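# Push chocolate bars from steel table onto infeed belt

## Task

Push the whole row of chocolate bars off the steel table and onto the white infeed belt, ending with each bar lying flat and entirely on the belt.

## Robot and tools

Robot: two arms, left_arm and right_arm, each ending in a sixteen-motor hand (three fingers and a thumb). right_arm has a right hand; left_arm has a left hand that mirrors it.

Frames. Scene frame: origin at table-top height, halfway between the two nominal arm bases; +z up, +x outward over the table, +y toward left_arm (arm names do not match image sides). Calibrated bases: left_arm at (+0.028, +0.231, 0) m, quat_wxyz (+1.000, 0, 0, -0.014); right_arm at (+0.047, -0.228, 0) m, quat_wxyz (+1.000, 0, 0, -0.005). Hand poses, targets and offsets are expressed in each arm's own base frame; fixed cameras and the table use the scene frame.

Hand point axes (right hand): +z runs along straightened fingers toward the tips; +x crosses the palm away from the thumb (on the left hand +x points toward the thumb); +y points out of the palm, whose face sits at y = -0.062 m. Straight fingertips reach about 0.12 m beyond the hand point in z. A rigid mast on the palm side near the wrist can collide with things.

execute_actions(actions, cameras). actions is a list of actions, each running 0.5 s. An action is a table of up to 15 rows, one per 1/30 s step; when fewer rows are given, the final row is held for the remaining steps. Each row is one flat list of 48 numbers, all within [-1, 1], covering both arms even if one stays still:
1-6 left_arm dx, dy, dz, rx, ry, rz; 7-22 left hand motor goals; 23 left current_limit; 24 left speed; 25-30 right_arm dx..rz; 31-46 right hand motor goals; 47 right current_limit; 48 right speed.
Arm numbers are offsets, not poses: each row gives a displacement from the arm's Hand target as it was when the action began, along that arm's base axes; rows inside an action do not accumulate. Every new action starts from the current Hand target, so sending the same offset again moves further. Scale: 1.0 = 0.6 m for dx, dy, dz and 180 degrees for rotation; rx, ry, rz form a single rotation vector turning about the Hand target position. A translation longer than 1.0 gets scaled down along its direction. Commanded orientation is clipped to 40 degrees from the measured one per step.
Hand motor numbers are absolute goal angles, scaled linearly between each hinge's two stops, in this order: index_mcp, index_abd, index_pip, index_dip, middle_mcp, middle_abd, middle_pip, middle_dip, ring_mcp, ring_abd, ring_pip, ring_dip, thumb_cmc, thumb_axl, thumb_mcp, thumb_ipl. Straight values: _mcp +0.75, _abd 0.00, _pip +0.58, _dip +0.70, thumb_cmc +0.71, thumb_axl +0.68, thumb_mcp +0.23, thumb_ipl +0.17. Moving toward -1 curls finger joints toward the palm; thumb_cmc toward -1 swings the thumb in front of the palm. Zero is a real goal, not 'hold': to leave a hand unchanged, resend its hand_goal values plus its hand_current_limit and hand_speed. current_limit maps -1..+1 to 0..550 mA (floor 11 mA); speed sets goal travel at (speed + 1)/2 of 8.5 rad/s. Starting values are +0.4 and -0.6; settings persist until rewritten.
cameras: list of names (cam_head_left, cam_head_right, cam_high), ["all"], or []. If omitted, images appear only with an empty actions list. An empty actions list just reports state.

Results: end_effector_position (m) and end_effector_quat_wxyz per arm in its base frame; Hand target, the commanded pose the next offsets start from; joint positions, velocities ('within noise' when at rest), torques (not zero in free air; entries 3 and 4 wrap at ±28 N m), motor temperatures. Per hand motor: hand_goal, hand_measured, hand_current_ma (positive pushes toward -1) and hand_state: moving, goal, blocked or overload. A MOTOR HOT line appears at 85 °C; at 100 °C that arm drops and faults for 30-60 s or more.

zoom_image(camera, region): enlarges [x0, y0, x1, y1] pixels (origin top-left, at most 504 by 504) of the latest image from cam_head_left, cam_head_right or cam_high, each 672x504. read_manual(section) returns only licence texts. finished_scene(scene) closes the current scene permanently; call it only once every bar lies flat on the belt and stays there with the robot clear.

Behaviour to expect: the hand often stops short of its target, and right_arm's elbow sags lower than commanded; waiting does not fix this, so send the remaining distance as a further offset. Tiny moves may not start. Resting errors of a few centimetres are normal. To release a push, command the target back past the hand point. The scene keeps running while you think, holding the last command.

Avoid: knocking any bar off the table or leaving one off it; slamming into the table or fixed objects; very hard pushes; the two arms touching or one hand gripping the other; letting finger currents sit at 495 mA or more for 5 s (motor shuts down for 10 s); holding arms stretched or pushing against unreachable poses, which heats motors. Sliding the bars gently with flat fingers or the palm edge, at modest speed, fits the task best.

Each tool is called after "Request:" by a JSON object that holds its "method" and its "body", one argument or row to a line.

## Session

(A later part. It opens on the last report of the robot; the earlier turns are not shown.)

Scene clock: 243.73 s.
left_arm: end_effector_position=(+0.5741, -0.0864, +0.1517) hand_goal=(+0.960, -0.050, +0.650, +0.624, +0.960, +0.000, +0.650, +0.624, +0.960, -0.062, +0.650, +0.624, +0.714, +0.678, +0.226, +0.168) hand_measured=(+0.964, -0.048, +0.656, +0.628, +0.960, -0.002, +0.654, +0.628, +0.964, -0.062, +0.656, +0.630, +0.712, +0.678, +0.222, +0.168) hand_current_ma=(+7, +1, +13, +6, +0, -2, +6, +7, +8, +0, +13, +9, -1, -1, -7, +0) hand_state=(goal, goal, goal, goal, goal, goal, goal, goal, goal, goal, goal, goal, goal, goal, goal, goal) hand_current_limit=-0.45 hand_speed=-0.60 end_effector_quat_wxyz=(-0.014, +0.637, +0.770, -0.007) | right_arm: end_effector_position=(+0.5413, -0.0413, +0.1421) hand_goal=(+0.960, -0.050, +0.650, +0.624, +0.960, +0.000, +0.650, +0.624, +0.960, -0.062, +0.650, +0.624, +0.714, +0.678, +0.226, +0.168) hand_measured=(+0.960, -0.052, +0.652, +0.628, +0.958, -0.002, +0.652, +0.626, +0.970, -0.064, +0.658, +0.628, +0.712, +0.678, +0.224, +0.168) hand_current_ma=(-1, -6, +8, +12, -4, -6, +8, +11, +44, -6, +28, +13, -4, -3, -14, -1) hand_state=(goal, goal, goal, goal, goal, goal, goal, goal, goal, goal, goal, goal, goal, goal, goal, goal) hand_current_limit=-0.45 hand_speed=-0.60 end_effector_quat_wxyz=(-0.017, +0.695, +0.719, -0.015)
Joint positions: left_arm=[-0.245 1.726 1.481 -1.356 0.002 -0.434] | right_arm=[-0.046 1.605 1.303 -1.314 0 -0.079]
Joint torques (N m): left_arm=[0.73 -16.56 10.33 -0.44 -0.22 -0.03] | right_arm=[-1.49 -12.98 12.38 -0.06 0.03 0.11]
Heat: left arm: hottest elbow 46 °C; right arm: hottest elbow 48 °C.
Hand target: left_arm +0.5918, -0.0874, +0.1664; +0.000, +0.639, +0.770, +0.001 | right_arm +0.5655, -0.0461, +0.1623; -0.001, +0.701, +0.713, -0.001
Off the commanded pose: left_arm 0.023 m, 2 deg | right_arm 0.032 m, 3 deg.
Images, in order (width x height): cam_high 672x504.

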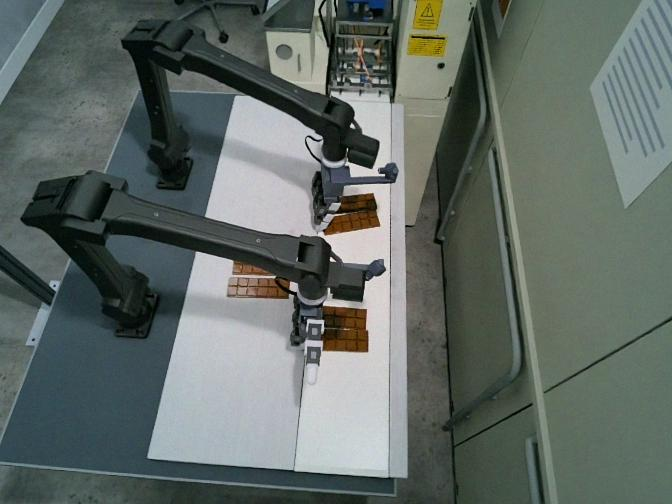

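Request:
{"method": "execute_actions", "body": {
  "actions": [
    [[0.0275,0.0052,0.002,0,0,0,0.959,-0.05,0.65,0.623,0.959,0,0.65,0.623,0.959,-0.063,0.65,0.623,0.714,0.678,0.226,0.168,-0.45,-0.6,0.055,0.001,0.003,0,0,0,0.959,-0.05,0.65,0.623,0.959,0,0.65,0.623,0.959,-0.063,0.65,0.623,0.714,0.678,0.226,0.168,-0.45,-0.6]]
  ],
  "cameras": ["cam_high"]
}}

Request:
{"method": "zoom_image", "body": {
  "camera": "cam_high",
  "region": [220, 160, 420, 360]
}}

Scene clock: 257.67 s.
left_arm: end_effector_position=(+0.5891, -0.0871, +0.1519) hand_goal=(+0.960, -0.050, +0.650, +0.624, +0.960, +0.000, +0.650, +0.624, +0.960, -0.062, +0.650, +0.624, +0.714, +0.678, +0.226, +0.168) hand_measured=(+0.966, -0.048, +0.656, +0.628, +0.958, -0.002, +0.652, +0.628, +0.968, -0.062, +0.656, +0.630, +0.712, +0.678, +0.222, +0.168) hand_current_ma=(+13, +1, +12, +6, -2, -2, +4, +6, +15, +0, +13, +9, -1, -1, -7, +0) hand_state=(goal, goal, goal, goal, goal, goal, goal, goal, goal, goal, goal, goal, goal, goal, goal, goal) hand_current_limit=-0.45 hand_speed=-0.60 end_effector_quat_wxyz=(-0.016, +0.640, +0.768, -0.008) | right_arm: end_effector_position=(+0.5740, -0.0432, +0.1441) hand_goal=(+0.960, -0.050, +0.650, +0.624, +0.960, +0.000, +0.650, +0.624, +0.960, -0.062, +0.650, +0.624, +0.714, +0.678, +0.226, +0.168) hand_measured=(+0.962, -0.052, +0.652, +0.628, +0.962, -0.002, +0.652, +0.626, +0.970, -0.064, +0.658, +0.628, +0.712, +0.678, +0.224, +0.168) hand_current_ma=(+7, -6, +9, +12, +7, -6, +10, +11, +39, -6, +28, +13, -4, -3, -14, -1) hand_state=(goal, goal, goal, goal, goal, goal, goal, goal, goal, goal, goal, goal, goal, goal, goal, goal) hand_current_limit=-0.45 hand_speed=-0.60 end_effector_quat_wxyz=(-0.017, +0.697, +0.717, -0.015)
Joint positions: left_arm=[-0.239 1.765 1.535 -1.376 0.002 -0.421] | right_arm=[-0.046 1.686 1.412 -1.343 0 -0.074]
Joint torques (N m): left_arm=[1.32 -16.85 10.52 -0.32 -0.22 -0.04] | right_arm=[-1.08 -14.33 12.57 -0.06 0.03 0.11]
Heat: left arm: hottest elbow 48 °C; right arm: hottest elbow 52 °C.
Hand target: left_arm +0.6083, -0.0842, +0.1675; +0.000, +0.639, +0.770, +0.001 | right_arm +0.5984, -0.0456, +0.1641; -0.001, +0.701, +0.713, -0.001
Off the commanded pose: left_arm 0.025 m, 2 deg | right_arm 0.032 m, 3 deg.
Images, in order (width x height): cam_high 672x504.

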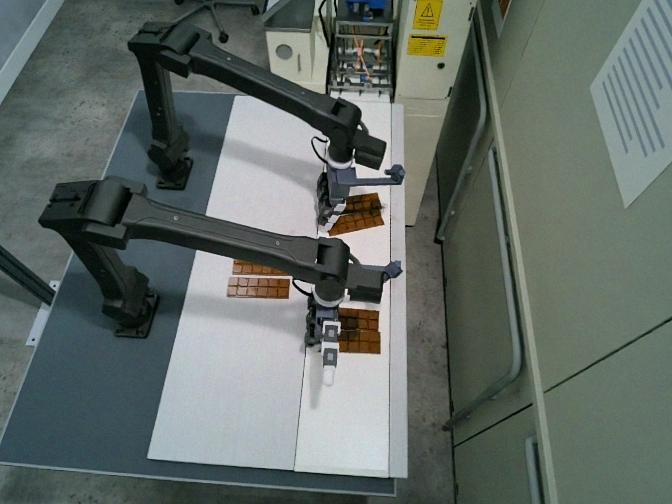

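Scaled by 2.520.

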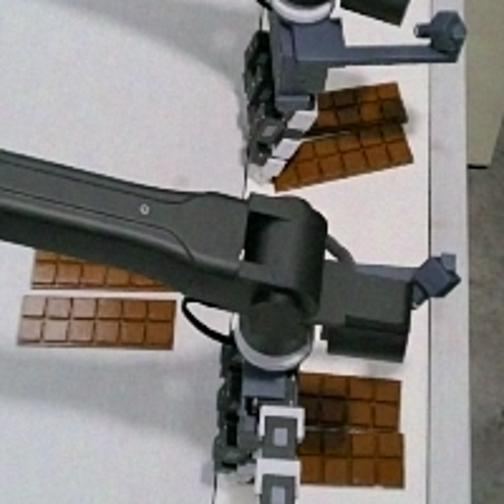

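Request:
{"method": "execute_actions", "body": {
  "actions": [
    [[0,0,0.079,0,0,0,0.959,-0.05,0.65,0.623,0.959,0,0.65,0.623,0.959,-0.063,0.65,0.623,0.714,0.678,0.226,0.168,-0.45,-0.6,0,0,0.068,0,0,0,0.959,-0.05,0.65,0.623,0.959,0,0.65,0.623,0.959,-0.063,0.65,0.623,0.714,0.678,0.226,0.168,-0.45,-0.6]],
    [[-0.1492,-0.0041,-0.011,0,0,-0.0123,0.959,-0.05,0.65,0.623,0.959,0,0.65,0.623,0.959,-0.063,0.65,0.623,0.714,0.678,0.226,0.168,-0.45,-0.6,-0.1642,0.0739,-0.0056,0,0,0.0033,0.959,-0.05,0.65,0.623,0.959,0,0.65,0.623,0.959,-0.063,0.65,0.623,0.714,0.678,0.226,0.168,-0.45,-0.6]],
    [[-0.1492,-0.0041,-0.011,0,0,-0.0123,0.959,-0.05,0.65,0.623,0.959,0,0.65,0.623,0.959,-0.063,0.65,0.623,0.714,0.678,0.226,0.168,-0.45,-0.6,-0.1642,0.0739,-0.0056,0,0,0.0033,0.959,-0.05,0.65,0.623,0.959,0,0.65,0.623,0.959,-0.063,0.65,0.623,0.714,0.678,0.226,0.168,-0.45,-0.6]],
    [[-0.1492,-0.0041,-0.011,0,0,-0.0123,0.959,-0.05,0.65,0.623,0.959,0,0.65,0.623,0.959,-0.063,0.65,0.623,0.714,0.678,0.226,0.168,-0.45,-0.6,-0.1642,0.0739,-0.0056,0,0,0.0033,0.959,-0.05,0.65,0.623,0.959,0,0.65,0.623,0.959,-0.063,0.65,0.623,0.714,0.678,0.226,0.168,-0.45,-0.6]],
    [[0,0,0,0,0,0,0.959,-0.05,0.65,0.623,0.959,0,0.65,0.623,0.959,-0.063,0.65,0.623,0.714,0.678,0.226,0.168,-0.45,-0.6,0,0,-0.065,0,0,0,0.959,-0.05,0.65,0.623,0.959,0,0.65,0.623,0.959,-0.063,0.65,0.623,0.714,0.678,0.226,0.168,-0.45,-0.6]]
  ],
  "cameras": ["all"]
}}

Request:
{"method": "zoom_image", "body": {
  "camera": "cam_high",
  "region": [220, 160, 420, 360]
}}

Request:
{"method": "zoom_image", "body": {
  "camera": "cam_head_right",
  "region": [290, 220, 410, 320]
}}

Request:
{"method": "zoom_image", "body": {
  "camera": "cam_head_left",
  "region": [290, 220, 410, 320]
}}

Scene clock: 302.10 s.
left_arm: end_effector_position=(+0.3437, -0.0911, +0.1959) hand_goal=(+0.960, -0.050, +0.650, +0.624, +0.960, +0.000, +0.650, +0.624, +0.960, -0.062, +0.650, +0.624, +0.714, +0.678, +0.226, +0.168) hand_measured=(+0.954, -0.050, +0.650, +0.626, +0.954, -0.002, +0.650, +0.626, +0.954, -0.062, +0.650, +0.626, +0.712, +0.678, +0.222, +0.168) hand_current_ma=(-12, +1, +0, +5, -14, -2, +0, +4, -12, +0, +0, +3, -2, -1, -7, +0) hand_state=(goal, goal, goal, goal, goal, goal, goal, goal, goal, goal, goal, goal, goal, goal, goal, goal) hand_current_limit=-0.45 hand_speed=-0.60 end_effector_quat_wxyz=(+0.005, +0.682, +0.731, +0.001) | right_arm: end_effector_position=(+0.3025, +0.0838, +0.1604) hand_goal=(+0.960, -0.050, +0.650, +0.624, +0.960, +0.000, +0.650, +0.624, +0.960, -0.062, +0.650, +0.624, +0.714, +0.678, +0.226, +0.168) hand_measured=(+0.954, -0.050, +0.650, +0.626, +0.954, -0.002, +0.650, +0.626, +0.954, -0.062, +0.650, +0.626, +0.712, +0.678, +0.222, +0.168) hand_current_ma=(-24, -3, -1, +10, -28, -3, -1, +9, -28, -3, -1, +9, -4, -3, -15, -1) hand_state=(goal, goal, goal, goal, goal, goal, goal, goal, goal, goal, goal, goal, goal, goal, goal, goal) hand_current_limit=-0.45 hand_speed=-0.60 end_effector_quat_wxyz=(-0.002, +0.692, +0.722, +0.003)
Joint positions: left_arm=[-0.428 1.088 0.944 -1.417 0.002 -0.498] | right_arm=[0.442 0.971 0.777 -1.374 -0.005 0.398]
Joint torques (N m): left_arm=[-0.56 -7.82 6.69 -0.42 -0.2 -0.23] | right_arm=[0.26 -2.9 7.35 0.43 0.2 0.11]
Motor temperatures (°C): left_arm=[30 31 49 26 28 26] | right_arm=[30 32 53 29 29 27]
Heat: left arm: hottest elbow 49 °C; right arm: hottest elbow 53 °C.
Hand target: left_arm +0.3398, -0.0917, +0.1953; +0.000, +0.682, +0.731, +0.001 | right_arm +0.3028, +0.0875, +0.1557; -0.001, +0.690, +0.724, -0.001
Off the commanded pose: left_arm 0.004 m, 1 deg | right_arm 0.006 m, 0 deg.

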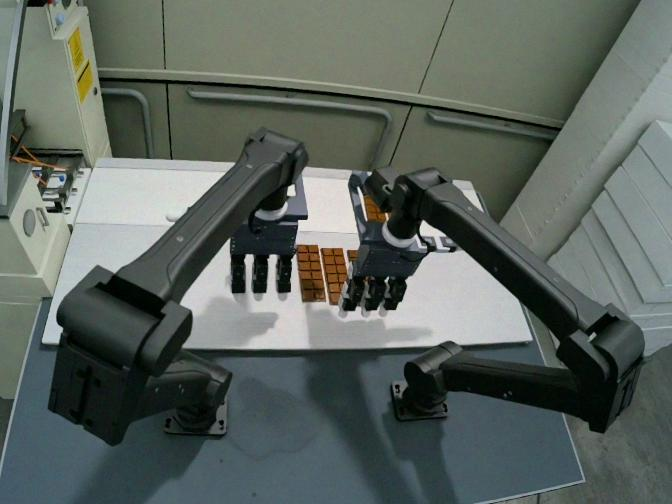

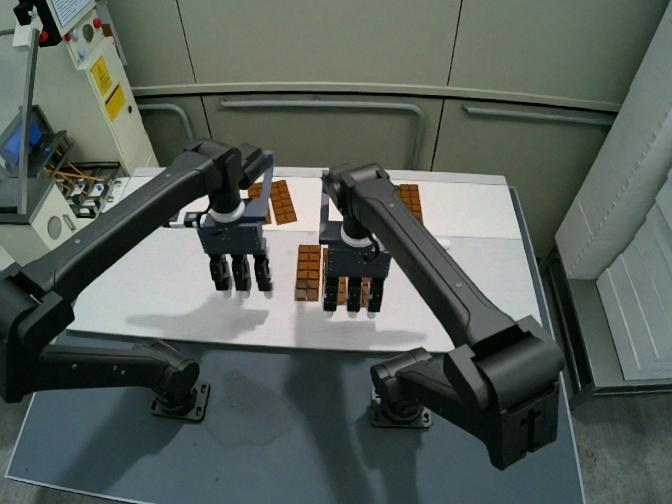

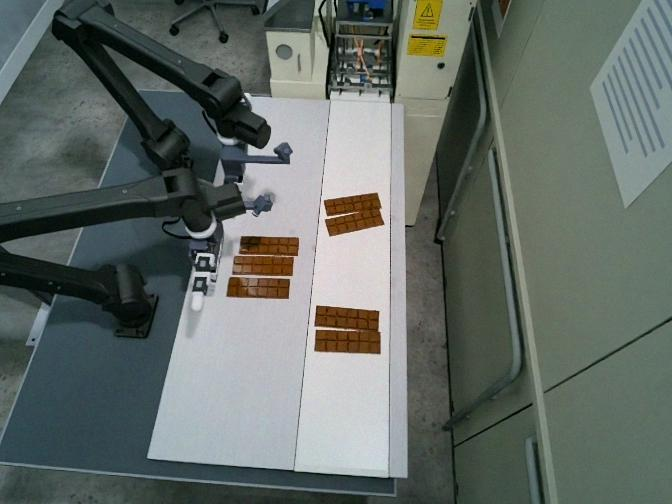

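Scaled by 2.520.

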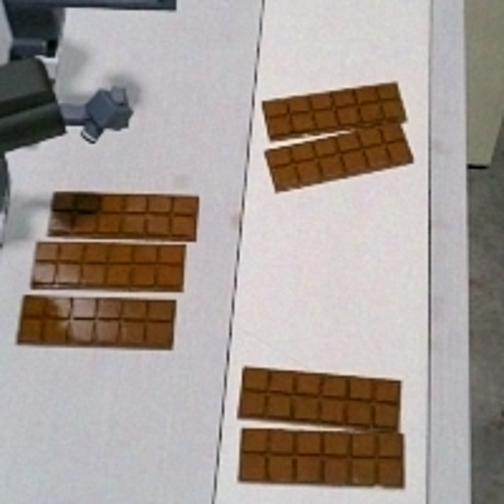

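Scaled by 4.200.

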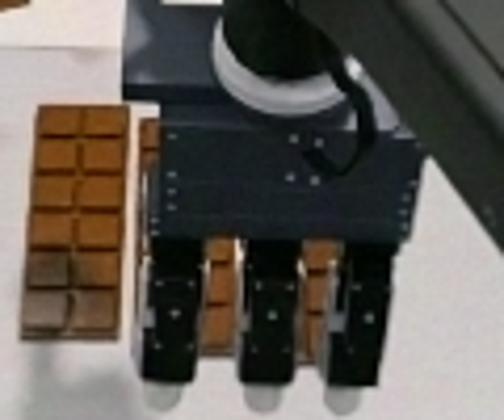

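Scaled by 4.200.

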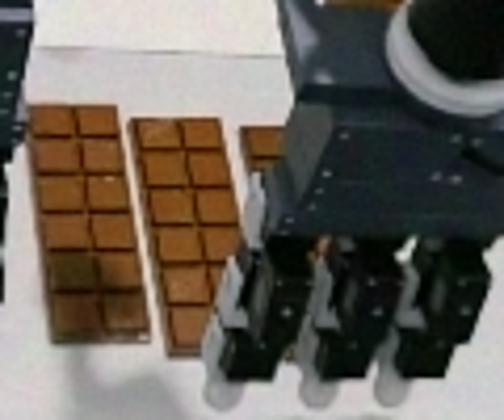

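Request:
{"method": "execute_actions", "body": {
  "actions": [
    [[0,0,0,0,0,0,0.959,-0.05,0.65,0.623,0.959,0,0.65,0.623,0.959,-0.063,0.65,0.623,0.714,0.678,0.226,0.168,-0.45,-0.6,0,-0.0058,-0.0378,0,0,0,0.959,-0.05,0.65,0.623,0.959,0,0.65,0.623,0.959,-0.063,0.65,0.623,0.714,0.678,0.226,0.168,-0.45,-0.6]],
    [[0,0,0,0,0,0,0.959,-0.05,0.65,0.623,0.959,0,0.65,0.623,0.959,-0.063,0.65,0.623,0.714,0.678,0.226,0.168,-0.45,-0.6,0.0916,0.0046,0.0467,0,0,0,0.959,-0.05,0.65,0.623,0.959,0,0.65,0.623,0.959,-0.063,0.65,0.623,0.714,0.678,0.226,0.168,-0.45,-0.6]],
    [[0,0,0,0,0,0,0.959,-0.05,0.65,0.623,0.959,0,0.65,0.623,0.959,-0.063,0.65,0.623,0.714,0.678,0.226,0.168,-0.45,-0.6,0.0916,0.0046,0,0,0,0,0.959,-0.05,0.65,0.623,0.959,0,0.65,0.623,0.959,-0.063,0.65,0.623,0.714,0.678,0.226,0.168,-0.45,-0.6]]
  ],
  "cameras": ["cam_high"]
}}

Request:
{"method": "zoom_image", "body": {
  "camera": "cam_high",
  "region": [200, 200, 400, 330]
}}

Scene clock: 326.30 s.
left_arm: end_effector_position=(+0.3437, -0.0911, +0.1959) hand_goal=(+0.960, -0.050, +0.650, +0.624, +0.960, +0.000, +0.650, +0.624, +0.960, -0.062, +0.650, +0.624, +0.714, +0.678, +0.226, +0.168) hand_measured=(+0.954, -0.050, +0.650, +0.626, +0.954, -0.002, +0.650, +0.626, +0.954, -0.062, +0.650, +0.626, +0.712, +0.678, +0.222, +0.168) hand_current_ma=(-12, +1, +0, +5, -14, -2, +0, +4, -12, +0, +0, +3, -2, -1, -7, +0) hand_state=(goal, goal, goal, goal, goal, goal, goal, goal, goal, goal, goal, goal, goal, goal, goal, goal) hand_current_limit=-0.45 hand_speed=-0.60 end_effector_quat_wxyz=(+0.005, +0.682, +0.731, +0.001) | right_arm: end_effector_position=(+0.3825, +0.0847, +0.1382) hand_goal=(+0.960, -0.050, +0.650, +0.624, +0.960, +0.000, +0.650, +0.624, +0.960, -0.062, +0.650, +0.624, +0.714, +0.678, +0.226, +0.168) hand_measured=(+0.960, -0.052, +0.652, +0.628, +0.962, -0.002, +0.652, +0.628, +0.966, -0.064, +0.656, +0.628, +0.714, +0.678, +0.222, +0.168) hand_current_ma=(+4, -5, +8, +12, +7, -7, +10, +12, +28, -5, +20, +13, -2, -3, -17, -1) hand_state=(goal, goal, goal, goal, goal, goal, goal, goal, goal, goal, goal, goal, goal, goal, goal, goal) hand_current_limit=-0.45 hand_speed=-0.60 end_effector_quat_wxyz=(-0.016, +0.688, +0.725, -0.029)
Joint positions: left_arm=[-0.428 1.088 0.944 -1.417 0.002 -0.498] | right_arm=[0.335 1.253 0.93 -1.313 -0.002 0.284]
Joint torques (N m): left_arm=[-0.62 -7.82 6.72 -0.44 -0.2 -0.23] | right_arm=[-2.08 -6.71 12.26 0.54 0.13 -0.1]
Heat: left arm: hottest elbow 47 °C; right arm: hottest elbow 51 °C.
Hand target: left_arm +0.3398, -0.0917, +0.1953; +0.000, +0.682, +0.731, +0.001 | right_arm +0.4128, +0.0895, +0.1611; -0.001, +0.690, +0.724, -0.001
Off the commanded pose: left_arm 0.004 m, 1 deg | right_arm 0.038 m, 4 deg.
Images, in order (width x height): cam_high 672x504.

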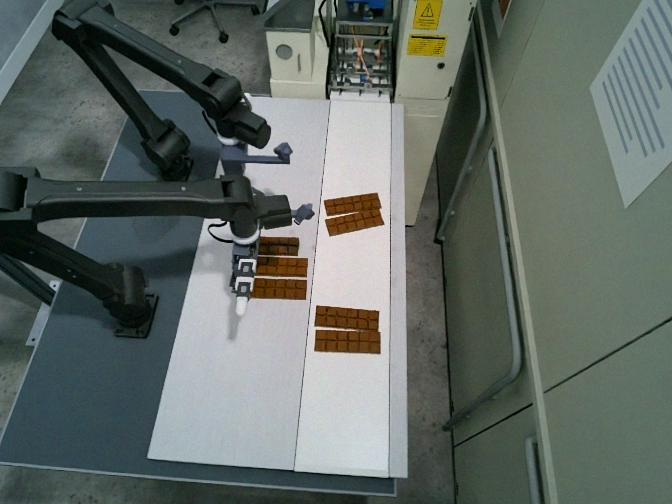

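Scaled by 2.520.

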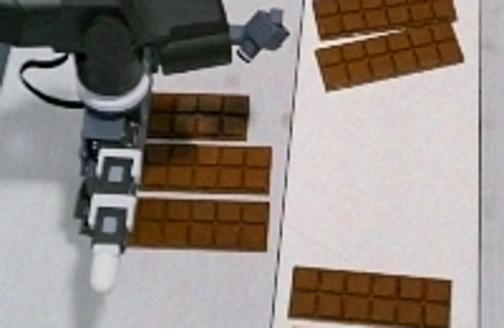

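Request:
{"method": "execute_actions", "body": {
  "actions": [
    [[0,0,0,0,0,0,0.959,-0.05,0.65,0.623,0.959,0,0.65,0.623,0.959,-0.063,0.65,0.623,0.714,0.678,0.226,0.168,-0.45,-0.6,0.0916,0.0046,0,0,0,0,0.959,-0.05,0.65,0.623,0.959,0,0.65,0.623,0.959,-0.063,0.65,0.623,0.714,0.678,0.226,0.168,-0.45,-0.6]],
    [[0,0,0,0,0,0,0.959,-0.05,0.65,0.623,0.959,0,0.65,0.623,0.959,-0.063,0.65,0.623,0.714,0.678,0.226,0.168,-0.45,-0.6,0.0833,0.0042,0,0,0,0,0.959,-0.05,0.65,0.623,0.959,0,0.65,0.623,0.959,-0.063,0.65,0.623,0.714,0.678,0.226,0.168,-0.45,-0.6]]
  ],
  "cameras": ["cam_high"]
}}

Request:
{"method": "zoom_image", "body": {
  "camera": "cam_high",
  "region": [200, 200, 400, 330]
}}

Scene clock: 333.80 s.
left_arm: end_effector_position=(+0.3437, -0.0911, +0.1959) hand_goal=(+0.960, -0.050, +0.650, +0.624, +0.960, +0.000, +0.650, +0.624, +0.960, -0.062, +0.650, +0.624, +0.714, +0.678, +0.226, +0.168) hand_measured=(+0.954, -0.050, +0.650, +0.626, +0.954, -0.002, +0.650, +0.626, +0.954, -0.062, +0.650, +0.626, +0.712, +0.678, +0.222, +0.168) hand_current_ma=(-12, +1, +0, +5, -14, -2, +0, +4, -12, +0, +0, +3, -2, -1, -7, +0) hand_state=(goal, goal, goal, goal, goal, goal, goal, goal, goal, goal, goal, goal, goal, goal, goal, goal) hand_current_limit=-0.45 hand_speed=-0.60 end_effector_quat_wxyz=(+0.005, +0.682, +0.731, +0.001) | right_arm: end_effector_position=(+0.4902, +0.0946, +0.1421) hand_goal=(+0.960, -0.050, +0.650, +0.624, +0.960, +0.000, +0.650, +0.624, +0.960, -0.062, +0.650, +0.624, +0.714, +0.678, +0.226, +0.168) hand_measured=(+0.966, -0.050, +0.654, +0.628, +0.962, -0.002, +0.652, +0.628, +0.966, -0.064, +0.656, +0.628, +0.714, +0.678, +0.222, +0.168) hand_current_ma=(+22, -2, +14, +12, +7, -4, +11, +12, +29, -3, +20, +13, -2, -3, -17, -1) hand_state=(goal, goal, goal, goal, goal, goal, goal, goal, goal, goal, goal, goal, goal, goal, goal, goal) hand_current_limit=-0.45 hand_speed=-0.60 end_effector_quat_wxyz=(-0.013, +0.688, +0.725, -0.021)
Joint positions: left_arm=[-0.428 1.088 0.944 -1.417 0.002 -0.498] | right_arm=[0.273 1.516 1.199 -1.303 -0.002 0.219]
Joint torques (N m): left_arm=[-0.62 -7.82 6.71 -0.43 -0.21 -0.23] | right_arm=[-2.14 -10.87 12.19 0.16 0.12 -0.1]
Heat: left arm: hottest elbow 46 °C; right arm: hottest elbow 51 °C.
Hand target: left_arm +0.3398, -0.0917, +0.1953; +0.000, +0.682, +0.731, +0.001 | right_arm +0.5176, +0.0950, +0.1612; -0.001, +0.690, +0.724, -0.001
Off the commanded pose: left_arm 0.004 m, 1 deg | right_arm 0.033 m, 3 deg.
Images, in order (width x height): cam_high 672x504.

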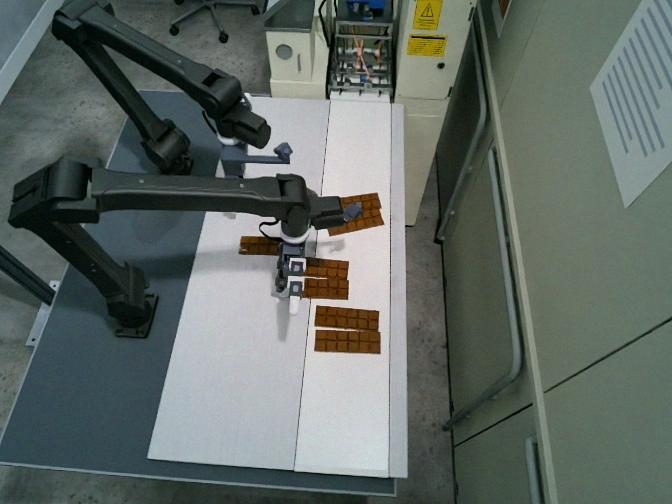

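Scaled by 2.520.

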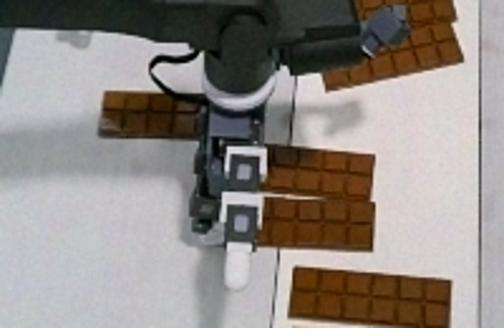

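Request:
{"method": "execute_actions", "body": {
  "actions": [
    [[0,0,0,0,0,0,0.959,-0.05,0.65,0.623,0.959,0,0.65,0.623,0.959,-0.063,0.65,0.623,0.714,0.678,0.226,0.168,-0.45,-0.6,0.0833,0.0042,-0.001,0,0,0,0.959,-0.05,0.65,0.623,0.959,0,0.65,0.623,0.959,-0.063,0.65,0.623,0.714,0.678,0.226,0.168,-0.45,-0.6]]
  ],
  "cameras": ["cam_high"]
}}

Request:
{"method": "zoom_image", "body": {
  "camera": "cam_high",
  "region": [200, 200, 400, 330]
}}

Scene clock: 342.20 s.
left_arm: end_effector_position=(+0.3437, -0.0911, +0.1959) hand_goal=(+0.960, -0.050, +0.650, +0.624, +0.960, +0.000, +0.650, +0.624, +0.960, -0.062, +0.650, +0.624, +0.714, +0.678, +0.226, +0.168) hand_measured=(+0.954, -0.050, +0.650, +0.626, +0.954, -0.002, +0.650, +0.626, +0.954, -0.062, +0.650, +0.626, +0.712, +0.678, +0.222, +0.168) hand_current_ma=(-12, +1, +0, +5, -14, -2, +0, +4, -12, +0, +0, +3, -2, -1, -7, +0) hand_state=(goal, goal, goal, goal, goal, goal, goal, goal, goal, goal, goal, goal, goal, goal, goal, goal) hand_current_limit=-0.45 hand_speed=-0.60 end_effector_quat_wxyz=(+0.005, +0.682, +0.731, +0.001) | right_arm: end_effector_position=(+0.5428, +0.0988, +0.1441) hand_goal=(+0.960, -0.050, +0.650, +0.624, +0.960, +0.000, +0.650, +0.624, +0.960, -0.062, +0.650, +0.624, +0.714, +0.678, +0.226, +0.168) hand_measured=(+0.966, -0.050, +0.656, +0.628, +0.962, -0.002, +0.654, +0.628, +0.968, -0.062, +0.656, +0.628, +0.714, +0.678, +0.222, +0.168) hand_current_ma=(+29, -1, +22, +12, +10, -4, +13, +12, +33, -2, +24, +13, -2, -3, -17, -1) hand_state=(goal, goal, goal, goal, goal, goal, goal, goal, goal, goal, goal, goal, goal, goal, goal, goal) hand_current_limit=-0.45 hand_speed=-0.60 end_effector_quat_wxyz=(-0.011, +0.688, +0.725, -0.016)
Joint positions: left_arm=[-0.428 1.088 0.944 -1.417 0.002 -0.498] | right_arm=[0.251 1.639 1.349 -1.321 -0.002 0.198]
Joint torques (N m): left_arm=[-0.62 -7.94 6.74 -0.43 -0.2 -0.23] | right_arm=[-2.2 -13.39 12.16 -0.02 0.11 -0.11]
Heat: left arm: hottest elbow 46 °C; right arm: hottest elbow 51 °C.
Hand target: left_arm +0.3398, -0.0917, +0.1953; +0.000, +0.682, +0.731, +0.001 | right_arm +0.5677, +0.0973, +0.1606; -0.001, +0.690, +0.724, -0.001
Off the commanded pose: left_arm 0.004 m, 1 deg | right_arm 0.030 m, 2 deg.
Images, in order (width x height): cam_high 672x504.

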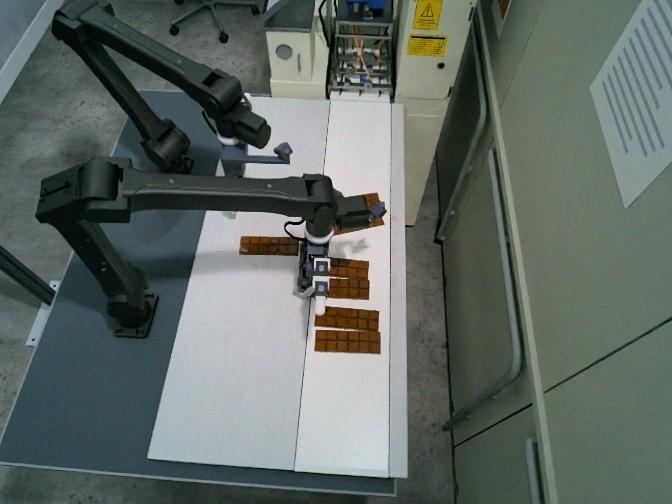

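Scaled by 2.520.

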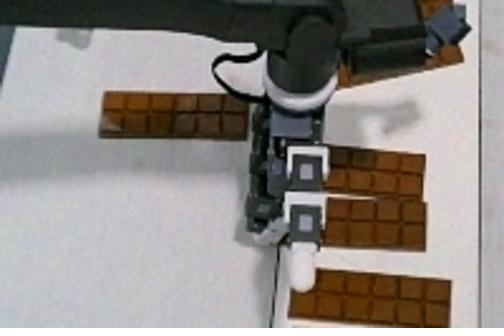

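Request:
{"method": "execute_actions", "body": {
  "actions": [
    [[0,0,0,0,0,0,0.959,-0.05,0.65,0.623,0.959,0,0.65,0.623,0.959,-0.063,0.65,0.623,0.714,0.678,0.226,0.168,-0.45,-0.6,0.0558,0.0028,0.001,0,0,0,0.959,-0.05,0.65,0.623,0.959,0,0.65,0.623,0.959,-0.063,0.65,0.623,0.714,0.678,0.226,0.168,-0.45,-0.6]]
  ],
  "cameras": ["cam_high"]
}}

Request:
{"method": "zoom_image", "body": {
  "camera": "cam_high",
  "region": [200, 200, 400, 330]
}}

Scene clock: 347.33 s.
left_arm: end_effector_position=(+0.3437, -0.0911, +0.1959) hand_goal=(+0.960, -0.050, +0.650, +0.624, +0.960, +0.000, +0.650, +0.624, +0.960, -0.062, +0.650, +0.624, +0.714, +0.678, +0.226, +0.168) hand_measured=(+0.954, -0.050, +0.650, +0.626, +0.954, -0.002, +0.650, +0.626, +0.954, -0.062, +0.650, +0.626, +0.712, +0.678, +0.222, +0.168) hand_current_ma=(-12, +1, +0, +5, -14, -2, +0, +4, -12, +0, +0, +3, -2, -1, -7, +0) hand_state=(goal, goal, goal, goal, goal, goal, goal, goal, goal, goal, goal, goal, goal, goal, goal, goal) hand_current_limit=-0.45 hand_speed=-0.60 end_effector_quat_wxyz=(+0.005, +0.682, +0.731, +0.001) | right_arm: end_effector_position=(+0.5756, +0.1017, +0.1443) hand_goal=(+0.960, -0.050, +0.650, +0.624, +0.960, +0.000, +0.650, +0.624, +0.960, -0.062, +0.650, +0.624, +0.714, +0.678, +0.226, +0.168) hand_measured=(+0.970, -0.050, +0.656, +0.628, +0.964, -0.002, +0.654, +0.628, +0.970, -0.062, +0.656, +0.628, +0.714, +0.678, +0.222, +0.168) hand_current_ma=(+43, -1, +27, +12, +17, -4, +15, +12, +40, -2, +27, +13, -2, -3, -17, -1) hand_state=(goal, goal, goal, goal, goal, goal, goal, goal, goal, goal, goal, goal, goal, goal, goal, goal) hand_current_limit=-0.45 hand_speed=-0.60 end_effector_quat_wxyz=(-0.012, +0.688, +0.725, -0.018)
Joint positions: left_arm=[-0.428 1.088 0.944 -1.417 0.002 -0.498] | right_arm=[0.24 1.722 1.458 -1.35 -0.002 0.187]
Joint torques (N m): left_arm=[-0.62 -7.82 6.72 -0.46 -0.21 -0.22] | right_arm=[-2.26 -14.62 12.34 -0.14 0.11 -0.11]
Heat: left arm: hottest elbow 46 °C; right arm: hottest elbow 52 °C.
Hand target: left_arm +0.3398, -0.0917, +0.1953; +0.000, +0.682, +0.731, +0.001 | right_arm +0.6011, +0.0990, +0.1610; -0.001, +0.690, +0.724, -0.001
Off the commanded pose: left_arm 0.004 m, 1 deg | right_arm 0.031 m, 2 deg.
Images, in order (width x height): cam_high 672x504.

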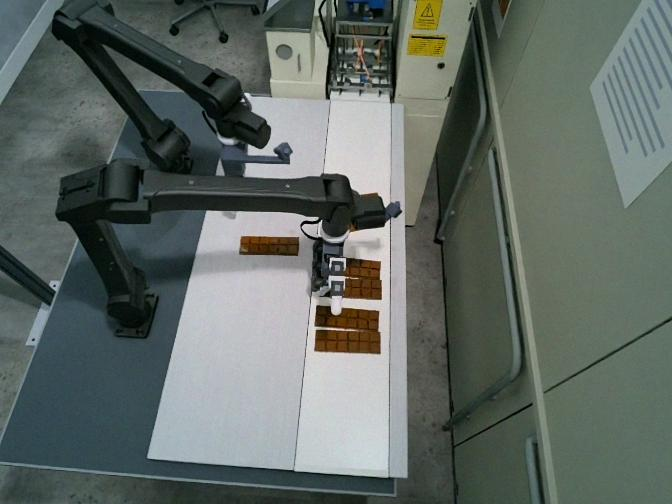

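Scaled by 2.520.

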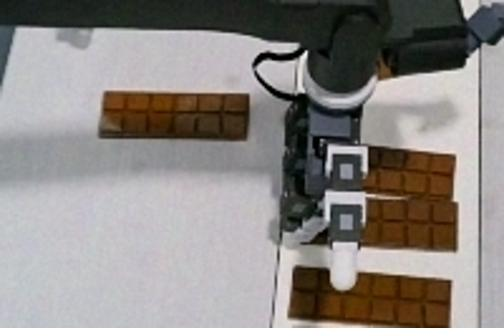

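Request:
{"method": "execute_actions", "body": {
  "actions": [
    [[0,0,0,0,0,0,0.959,-0.05,0.65,0.623,0.959,0,0.65,0.623,0.959,-0.063,0.65,0.623,0.714,0.678,0.226,0.168,-0.4,-0.6,0,0,0.07,0,0,0,0.959,-0.05,0.65,0.623,0.959,0,0.65,0.623,0.959,-0.063,0.65,0.623,0.714,0.678,0.226,0.168,-0.45,-0.6]],
    [[0,0,0,0,0,0,0.959,-0.05,0.65,0.623,0.959,0,0.65,0.623,0.65,0,0.45,0.5,0.714,0.678,0.226,0.168,-0.4,-0.6,-0.1667,-0.1667,0,0,0,0,0.959,-0.05,0.65,0.623,0.959,0,0.65,0.623,0.959,-0.063,0.65,0.623,0.714,0.678,0.226,0.168,-0.45,-0.6]],
    [[0.0038,-0.1322,0,0,0,0,0.959,-0.05,0.65,0.623,0.959,0,0.65,0.623,0.343,0,0.138,0.261,0.714,0.678,0.226,0.168,-0.4,-0.6,-0.1667,-0.1667,0,0,0,0,0.959,-0.05,0.65,0.623,0.959,0,0.65,0.623,0.959,-0.063,0.65,0.623,0.714,0.678,0.226,0.168,-0.45,-0.6]],
    [[0.0038,-0.1322,0,0,0,0,0.959,-0.05,0.65,0.623,0.959,0,0.65,0.623,0.343,0,0.138,0.261,0.714,0.678,0.226,0.168,-0.4,-0.6,0,0,0,0,0,0,0.959,-0.05,0.65,0.623,0.959,0,0.65,0.623,0.959,-0.063,0.65,0.623,0.714,0.678,0.226,0.168,-0.45,-0.6]],
    [[0,0,-0.0383,0,0,0,0.959,-0.05,0.65,0.623,0.959,0,0.65,0.623,0.343,0,0.138,0.261,0.714,0.678,0.226,0.168,-0.4,-0.6,0,0,0,0,0,0,0.959,-0.05,0.65,0.623,0.959,0,0.65,0.623,0.959,-0.063,0.65,0.623,0.714,0.678,0.226,0.168,-0.45,-0.6]]
  ],
  "cameras": ["all"]
}}

Request:
{"method": "zoom_image", "body": {
  "camera": "cam_high",
  "region": [210, 180, 410, 380]
}}

Request:
{"method": "zoom_image", "body": {
  "camera": "cam_head_right",
  "region": [250, 220, 370, 320]
}}

Request:
{"method": "zoom_image", "body": {
  "camera": "cam_head_left",
  "region": [250, 220, 370, 320]
}}

Scene clock: 370.53 s.
left_arm: end_effector_position=(+0.3379, -0.2479, +0.1696) hand_goal=(+0.960, -0.050, +0.650, +0.624, +0.960, +0.000, +0.650, +0.624, +0.344, +0.000, +0.138, +0.262, +0.714, +0.678, +0.226, +0.168) hand_measured=(+0.954, -0.050, +0.650, +0.626, +0.954, -0.002, +0.650, +0.626, +0.354, -0.002, +0.144, +0.266, +0.712, +0.678, +0.222, +0.168) hand_current_ma=(-11, +1, +0, +5, -13, -1, +0, +4, +21, -2, +12, +5, -2, -1, -7, +0) hand_state=(goal, goal, goal, goal, goal, goal, goal, goal, goal, goal, goal, goal, goal, goal, goal, goal) hand_current_limit=-0.40 hand_speed=-0.60 end_effector_quat_wxyz=(-0.008, +0.687, +0.726, +0.000) | right_arm: end_effector_position=(+0.4051, -0.0970, +0.2030) hand_goal=(+0.960, -0.050, +0.650, +0.624, +0.960, +0.000, +0.650, +0.624, +0.960, -0.062, +0.650, +0.624, +0.714, +0.678, +0.226, +0.168) hand_measured=(+0.954, -0.050, +0.650, +0.626, +0.954, -0.002, +0.650, +0.626, +0.954, -0.062, +0.650, +0.626, +0.712, +0.678, +0.222, +0.168) hand_current_ma=(-25, -1, +0, +10, -28, -4, +0, +9, -28, -2, +0, +9, -4, -3, -17, -1) hand_state=(goal, goal, goal, goal, goal, goal, goal, goal, goal, goal, goal, goal, goal, goal, goal, goal) hand_current_limit=-0.45 hand_speed=-0.60 end_effector_quat_wxyz=(+0.001, +0.688, +0.726, -0.002)
Joint positions: left_arm=[-0.823 1.361 1.103 -1.329 0.002 -0.878] | right_arm=[-0.239 1.209 1.057 -1.42 0.005 -0.292]
Joint torques (N m): left_arm=[0.67 -11.05 7.47 0.38 -0.24 -0.23] | right_arm=[-2.26 -8.88 7.36 0.12 -0.13 -0.11]
Heat: left arm: hottest elbow 45 °C; right arm: hottest elbow 53 °C.
Hand target: left_arm +0.3443, -0.2504, +0.1723; +0.000, +0.682, +0.731, +0.001 | right_arm +0.4011, -0.1009, +0.2032; -0.001, +0.690, +0.724, -0.001
Off the commanded pose: left_arm 0.007 m, 1 deg | right_arm 0.006 m, 0 deg.

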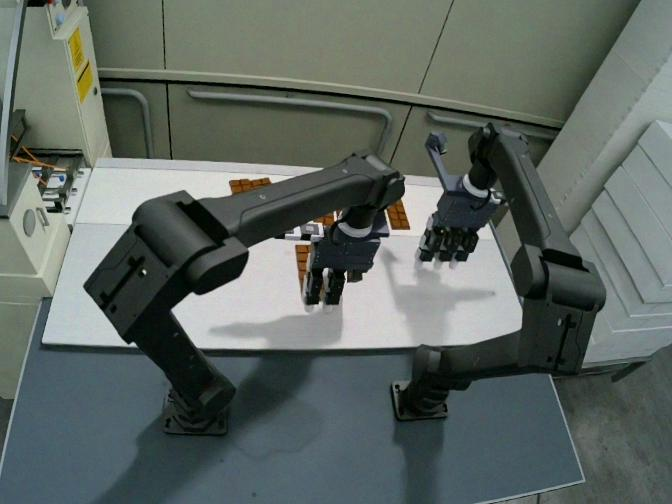

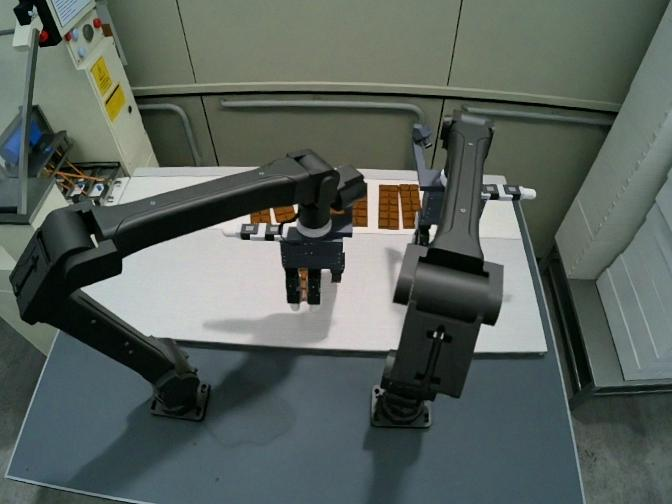

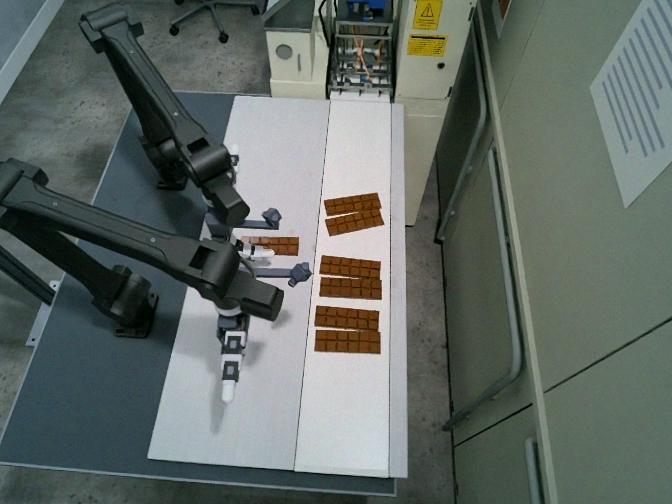

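Scaled by 2.520.

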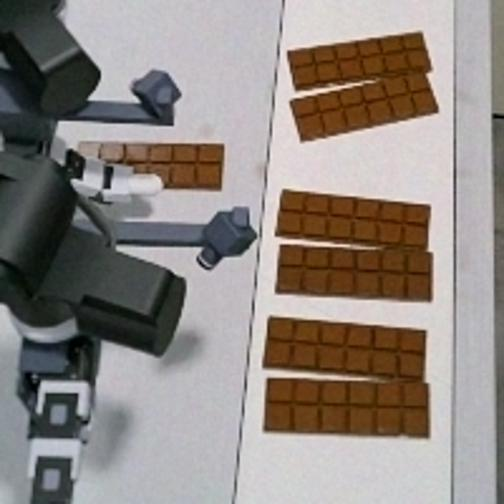

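Scaled by 4.200.

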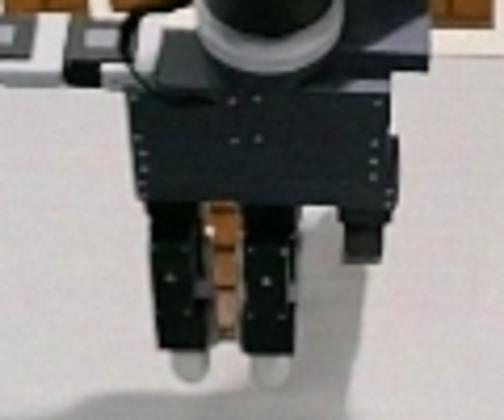

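Scaled by 4.200.

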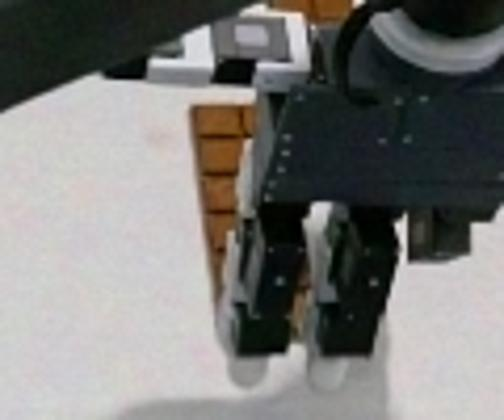

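Request:
{"method": "execute_actions", "body": {
  "actions": [
    [[0,0,-0.0372,0,0,0,0.959,-0.05,0.65,0.623,0.959,0,0.65,0.623,0.343,0,0.138,0.261,0.714,0.678,0.226,0.168,-0.45,-0.6,0,0,0,0,0,0,0.959,-0.05,0.65,0.623,0.959,0,0.65,0.623,0.959,-0.063,0.65,0.623,0.714,0.678,0.226,0.168,-0.45,-0.6]],
    [[0.0914,0.0073,0.0283,0,0,0,0.959,-0.05,0.65,0.623,0.959,0,0.65,0.623,0.343,0,0.138,0.261,0.714,0.678,0.226,0.168,-0.45,-0.6,0,0,0,0,0,0,0.959,-0.05,0.65,0.623,0.959,0,0.65,0.623,0.959,-0.063,0.65,0.623,0.714,0.678,0.226,0.168,-0.45,-0.6]],
    [[0.0914,0.0073,0,0,0,0,0.959,-0.05,0.65,0.623,0.959,0,0.65,0.623,0.343,0,0.138,0.261,0.714,0.678,0.226,0.168,-0.45,-0.6,0,0,0,0,0,0,0.959,-0.05,0.65,0.623,0.959,0,0.65,0.623,0.959,-0.063,0.65,0.623,0.714,0.678,0.226,0.168,-0.45,-0.6]]
  ],
  "cameras": ["cam_high"]
}}

Request:
{"method": "zoom_image", "body": {
  "camera": "cam_high",
  "region": [210, 180, 410, 310]
}}

Scene clock: 394.57 s.
left_arm: end_effector_position=(+0.4398, -0.2309, +0.1523) hand_goal=(+0.960, -0.050, +0.650, +0.624, +0.960, +0.000, +0.650, +0.624, +0.344, +0.000, +0.138, +0.262, +0.714, +0.678, +0.226, +0.168) hand_measured=(+0.960, -0.050, +0.652, +0.628, +0.966, -0.002, +0.658, +0.628, +0.352, -0.002, +0.144, +0.266, +0.714, +0.678, +0.222, +0.168) hand_current_ma=(-1, +1, +2, +5, +11, -2, +15, +7, +18, -2, +12, +5, -1, -1, -7, +0) hand_state=(goal, goal, goal, goal, goal, goal, goal, goal, goal, goal, goal, goal, goal, goal, goal, goal) hand_current_limit=-0.45 hand_speed=-0.60 end_effector_quat_wxyz=(-0.015, +0.679, +0.734, -0.001) | right_arm: end_effector_position=(+0.4051, -0.0970, +0.2030) hand_goal=(+0.960, -0.050, +0.650, +0.624, +0.960, +0.000, +0.650, +0.624, +0.960, -0.062, +0.650, +0.624, +0.714, +0.678, +0.226, +0.168) hand_measured=(+0.954, -0.050, +0.650, +0.626, +0.954, -0.002, +0.650, +0.626, +0.954, -0.062, +0.650, +0.626, +0.712, +0.678, +0.222, +0.168) hand_current_ma=(-25, -1, +0, +10, -28, -4, +0, +9, -28, -2, +0, +9, -4, -3, -17, -1) hand_state=(goal, goal, goal, goal, goal, goal, goal, goal, goal, goal, goal, goal, goal, goal, goal, goal) hand_current_limit=-0.45 hand_speed=-0.60 end_effector_quat_wxyz=(+0.001, +0.688, +0.726, -0.002)
Joint positions: left_arm=[-0.63 1.553 1.263 -1.31 -0.002 -0.708] | right_arm=[-0.239 1.209 1.057 -1.42 0.005 -0.292]
Joint torques (N m): left_arm=[0.15 -13.57 10.13 -0.4 -0.08 -0.06] | right_arm=[-2.32 -8.76 7.38 0.13 -0.12 -0.11]
Heat: left arm: hottest elbow 46 °C; right arm: hottest elbow 52 °C.
Hand target: left_arm +0.4539, -0.2415, +0.1667; +0.000, +0.682, +0.731, +0.001 | right_arm +0.4011, -0.1009, +0.2032; -0.001, +0.690, +0.724, -0.001
Off the commanded pose: left_arm 0.023 m, 2 deg | right_arm 0.006 m, 0 deg.
Images, in order (width x height): cam_high 672x504.

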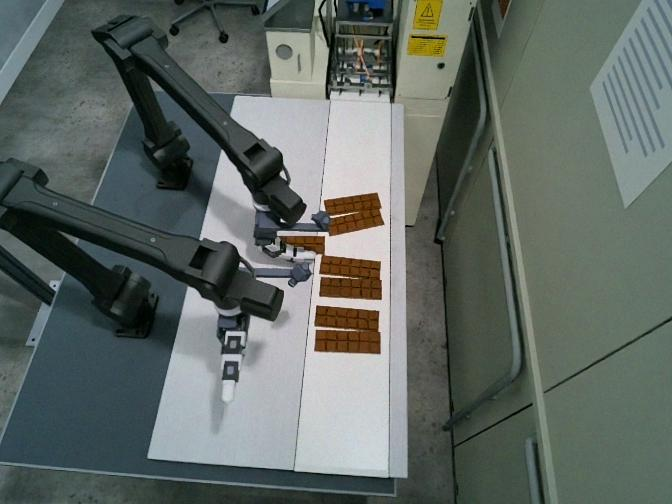

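Scaled by 2.520.

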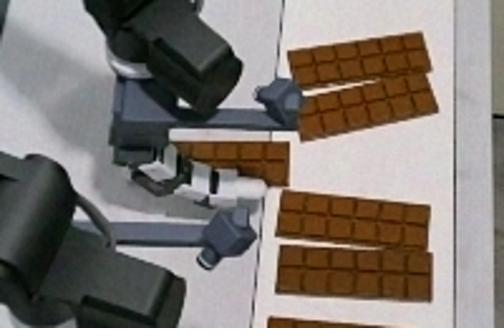

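Request:
{"method": "execute_actions", "body": {
  "actions": [
    [[0.0832,0.0051,0,0,0,0,0.959,-0.05,0.65,0.623,0.959,0,0.65,0.623,0.343,0,0.138,0.261,0.714,0.678,0.226,0.168,-0.45,-0.6,0,0,0,0,0,0,0.959,-0.05,0.65,0.623,0.959,0,0.65,0.623,0.959,-0.063,0.65,0.623,0.714,0.678,0.226,0.168,-0.45,-0.6]],
    [[0.0832,0.0051,-0.001,0,0,0,0.959,-0.05,0.65,0.623,0.959,0,0.65,0.623,0.343,0,0.138,0.261,0.714,0.678,0.226,0.168,-0.45,-0.6,0,0,0,0,0,0,0.959,-0.05,0.65,0.623,0.959,0,0.65,0.623,0.959,-0.063,0.65,0.623,0.714,0.678,0.226,0.168,-0.45,-0.6]]
  ],
  "cameras": ["cam_high"]
}}

Request:
{"method": "zoom_image", "body": {
  "camera": "cam_high",
  "region": [210, 180, 410, 310]
}}

Scene clock: 407.17 s.
left_arm: end_effector_position=(+0.5384, -0.2287, +0.1554) hand_goal=(+0.960, -0.050, +0.650, +0.624, +0.960, +0.000, +0.650, +0.624, +0.344, +0.000, +0.138, +0.262, +0.714, +0.678, +0.226, +0.168) hand_measured=(+0.970, -0.048, +0.660, +0.630, +0.970, +0.000, +0.658, +0.628, +0.352, -0.002, +0.144, +0.266, +0.714, +0.678, +0.222, +0.168) hand_current_ma=(+24, +2, +22, +10, +23, -1, +16, +6, +18, -2, +12, +5, -1, -1, -7, +0) hand_state=(goal, goal, goal, goal, goal, goal, goal, goal, goal, goal, goal, goal, goal, goal, goal, goal) hand_current_limit=-0.45 hand_speed=-0.60 end_effector_quat_wxyz=(-0.012, +0.680, +0.733, -0.002) | right_arm: end_effector_position=(+0.4051, -0.0970, +0.2030) hand_goal=(+0.960, -0.050, +0.650, +0.624, +0.960, +0.000, +0.650, +0.624, +0.960, -0.062, +0.650, +0.624, +0.714, +0.678, +0.226, +0.168) hand_measured=(+0.954, -0.050, +0.650, +0.626, +0.954, -0.002, +0.650, +0.626, +0.954, -0.062, +0.650, +0.626, +0.712, +0.678, +0.222, +0.168) hand_current_ma=(-25, -1, +0, +10, -28, -4, +0, +9, -28, -2, +0, +9, -4, -3, -17, -1) hand_state=(goal, goal, goal, goal, goal, goal, goal, goal, goal, goal, goal, goal, goal, goal, goal, goal) hand_current_limit=-0.45 hand_speed=-0.60 end_effector_quat_wxyz=(+0.001, +0.688, +0.726, -0.002)
Joint positions: left_arm=[-0.515 1.754 1.526 -1.368 -0.001 -0.591] | right_arm=[-0.239 1.209 1.057 -1.42 0.005 -0.292]
Joint torques (N m): left_arm=[0.5 -16.44 10.17 -0.31 -0.12 -0.03] | right_arm=[-2.32 -8.82 7.36 0.12 -0.12 -0.11]
Heat: left arm: hottest elbow 47 °C; right arm: hottest elbow 51 °C.
Hand target: left_arm +0.5538, -0.2354, +0.1662; +0.000, +0.682, +0.731, +0.001 | right_arm +0.4011, -0.1009, +0.2032; -0.001, +0.690, +0.724, -0.001
Off the commanded pose: left_arm 0.020 m, 2 deg | right_arm 0.006 m, 0 deg.
Images, in order (width x height): cam_high 672x504.

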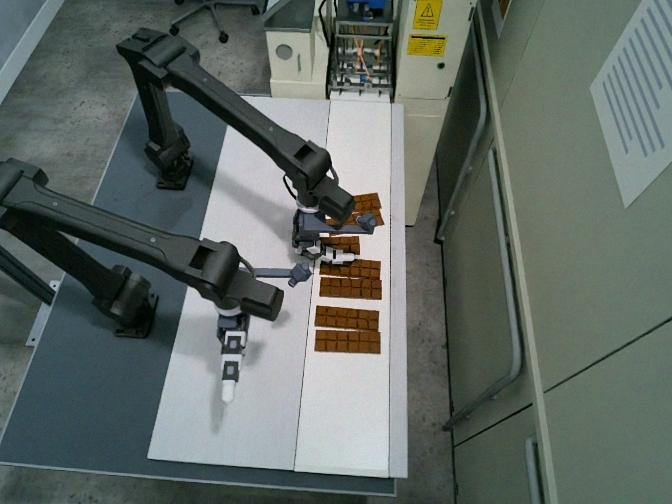

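Scaled by 2.520.

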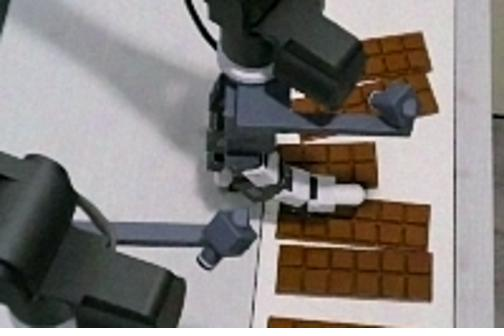

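Request:
{"method": "execute_actions", "body": {
  "actions": [
    [[0.0583,0.0036,-0.003,0,0,0,0.959,-0.05,0.65,0.623,0.959,0,0.65,0.623,0.343,0,0.138,0.261,0.714,0.678,0.226,0.168,-0.45,-0.6,0,0,0,0,0,0,0.959,-0.05,0.65,0.623,0.959,0,0.65,0.623,0.959,-0.063,0.65,0.623,0.714,0.678,0.226,0.168,-0.45,-0.6]],
    [[0.0417,0.0025,0,0,0,0,0.959,-0.05,0.65,0.623,0.959,0,0.65,0.623,0.343,0,0.138,0.261,0.714,0.678,0.226,0.168,-0.45,-0.6,0,0,0,0,0,0,0.959,-0.05,0.65,0.623,0.959,0,0.65,0.623,0.959,-0.063,0.65,0.623,0.714,0.678,0.226,0.168,-0.45,-0.6]]
  ],
  "cameras": ["cam_high"]
}}

Request:
{"method": "zoom_image", "body": {
  "camera": "cam_high",
  "region": [210, 180, 410, 310]
}}

Scene clock: 417.20 s.
left_arm: end_effector_position=(+0.5969, -0.2301, +0.1559) hand_goal=(+0.960, -0.050, +0.650, +0.624, +0.960, +0.000, +0.650, +0.624, +0.344, +0.000, +0.138, +0.262, +0.714, +0.678, +0.226, +0.168) hand_measured=(+0.978, -0.048, +0.662, +0.630, +0.974, +0.000, +0.660, +0.628, +0.352, -0.002, +0.144, +0.266, +0.714, +0.678, +0.222, +0.168) hand_current_ma=(+49, +3, +29, +13, +38, +0, +24, +6, +18, -2, +12, +5, -1, -1, -7, +0) hand_state=(goal, goal, goal, goal, goal, goal, goal, goal, goal, goal, goal, goal, goal, goal, goal, goal) hand_current_limit=-0.45 hand_speed=-0.60 end_effector_quat_wxyz=(-0.012, +0.682, +0.731, -0.003) | right_arm: end_effector_position=(+0.4051, -0.0970, +0.2030) hand_goal=(+0.960, -0.050, +0.650, +0.624, +0.960, +0.000, +0.650, +0.624, +0.960, -0.062, +0.650, +0.624, +0.714, +0.678, +0.226, +0.168) hand_measured=(+0.954, -0.050, +0.650, +0.626, +0.954, -0.002, +0.650, +0.626, +0.954, -0.062, +0.650, +0.626, +0.712, +0.678, +0.222, +0.168) hand_current_ma=(-25, -1, +0, +10, -28, -4, +0, +9, -28, -2, +0, +9, -4, -3, -17, -1) hand_state=(goal, goal, goal, goal, goal, goal, goal, goal, goal, goal, goal, goal, goal, goal, goal, goal) hand_current_limit=-0.45 hand_speed=-0.60 end_effector_quat_wxyz=(+0.001, +0.688, +0.726, -0.002)
Joint positions: left_arm=[-0.466 1.889 1.72 -1.427 -0.001 -0.535] | right_arm=[-0.239 1.209 1.057 -1.42 0.005 -0.292]
Joint torques (N m): left_arm=[1.03 -18.14 10.3 -0.13 -0.15 -0.01] | right_arm=[-2.26 -8.82 7.35 0.12 -0.12 -0.11]
Heat: left arm: hottest elbow 49 °C; right arm: hottest elbow 51 °C.
Hand target: left_arm +0.6137, -0.2317, +0.1644; +0.000, +0.682, +0.731, +0.001 | right_arm +0.4011, -0.1009, +0.2032; -0.001, +0.690, +0.724, -0.001
Off the commanded pose: left_arm 0.019 m, 1 deg | right_arm 0.006 m, 0 deg.
Images, in order (width x height): cam_high 672x504.

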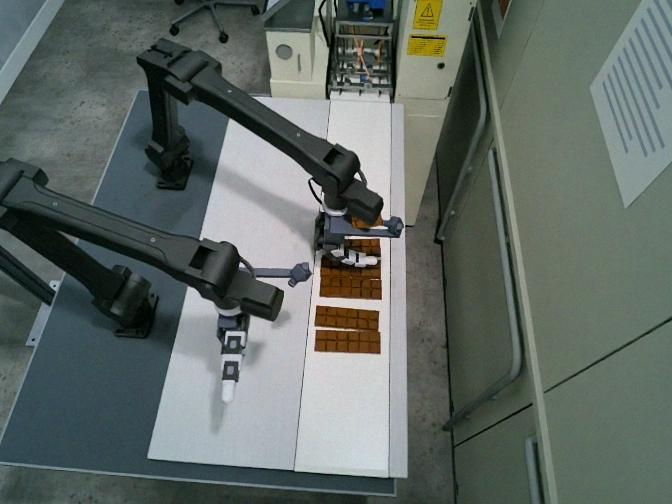

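Scaled by 2.520.

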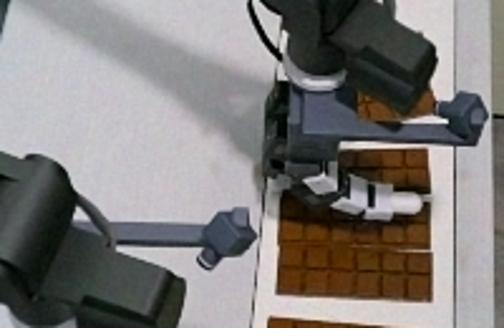

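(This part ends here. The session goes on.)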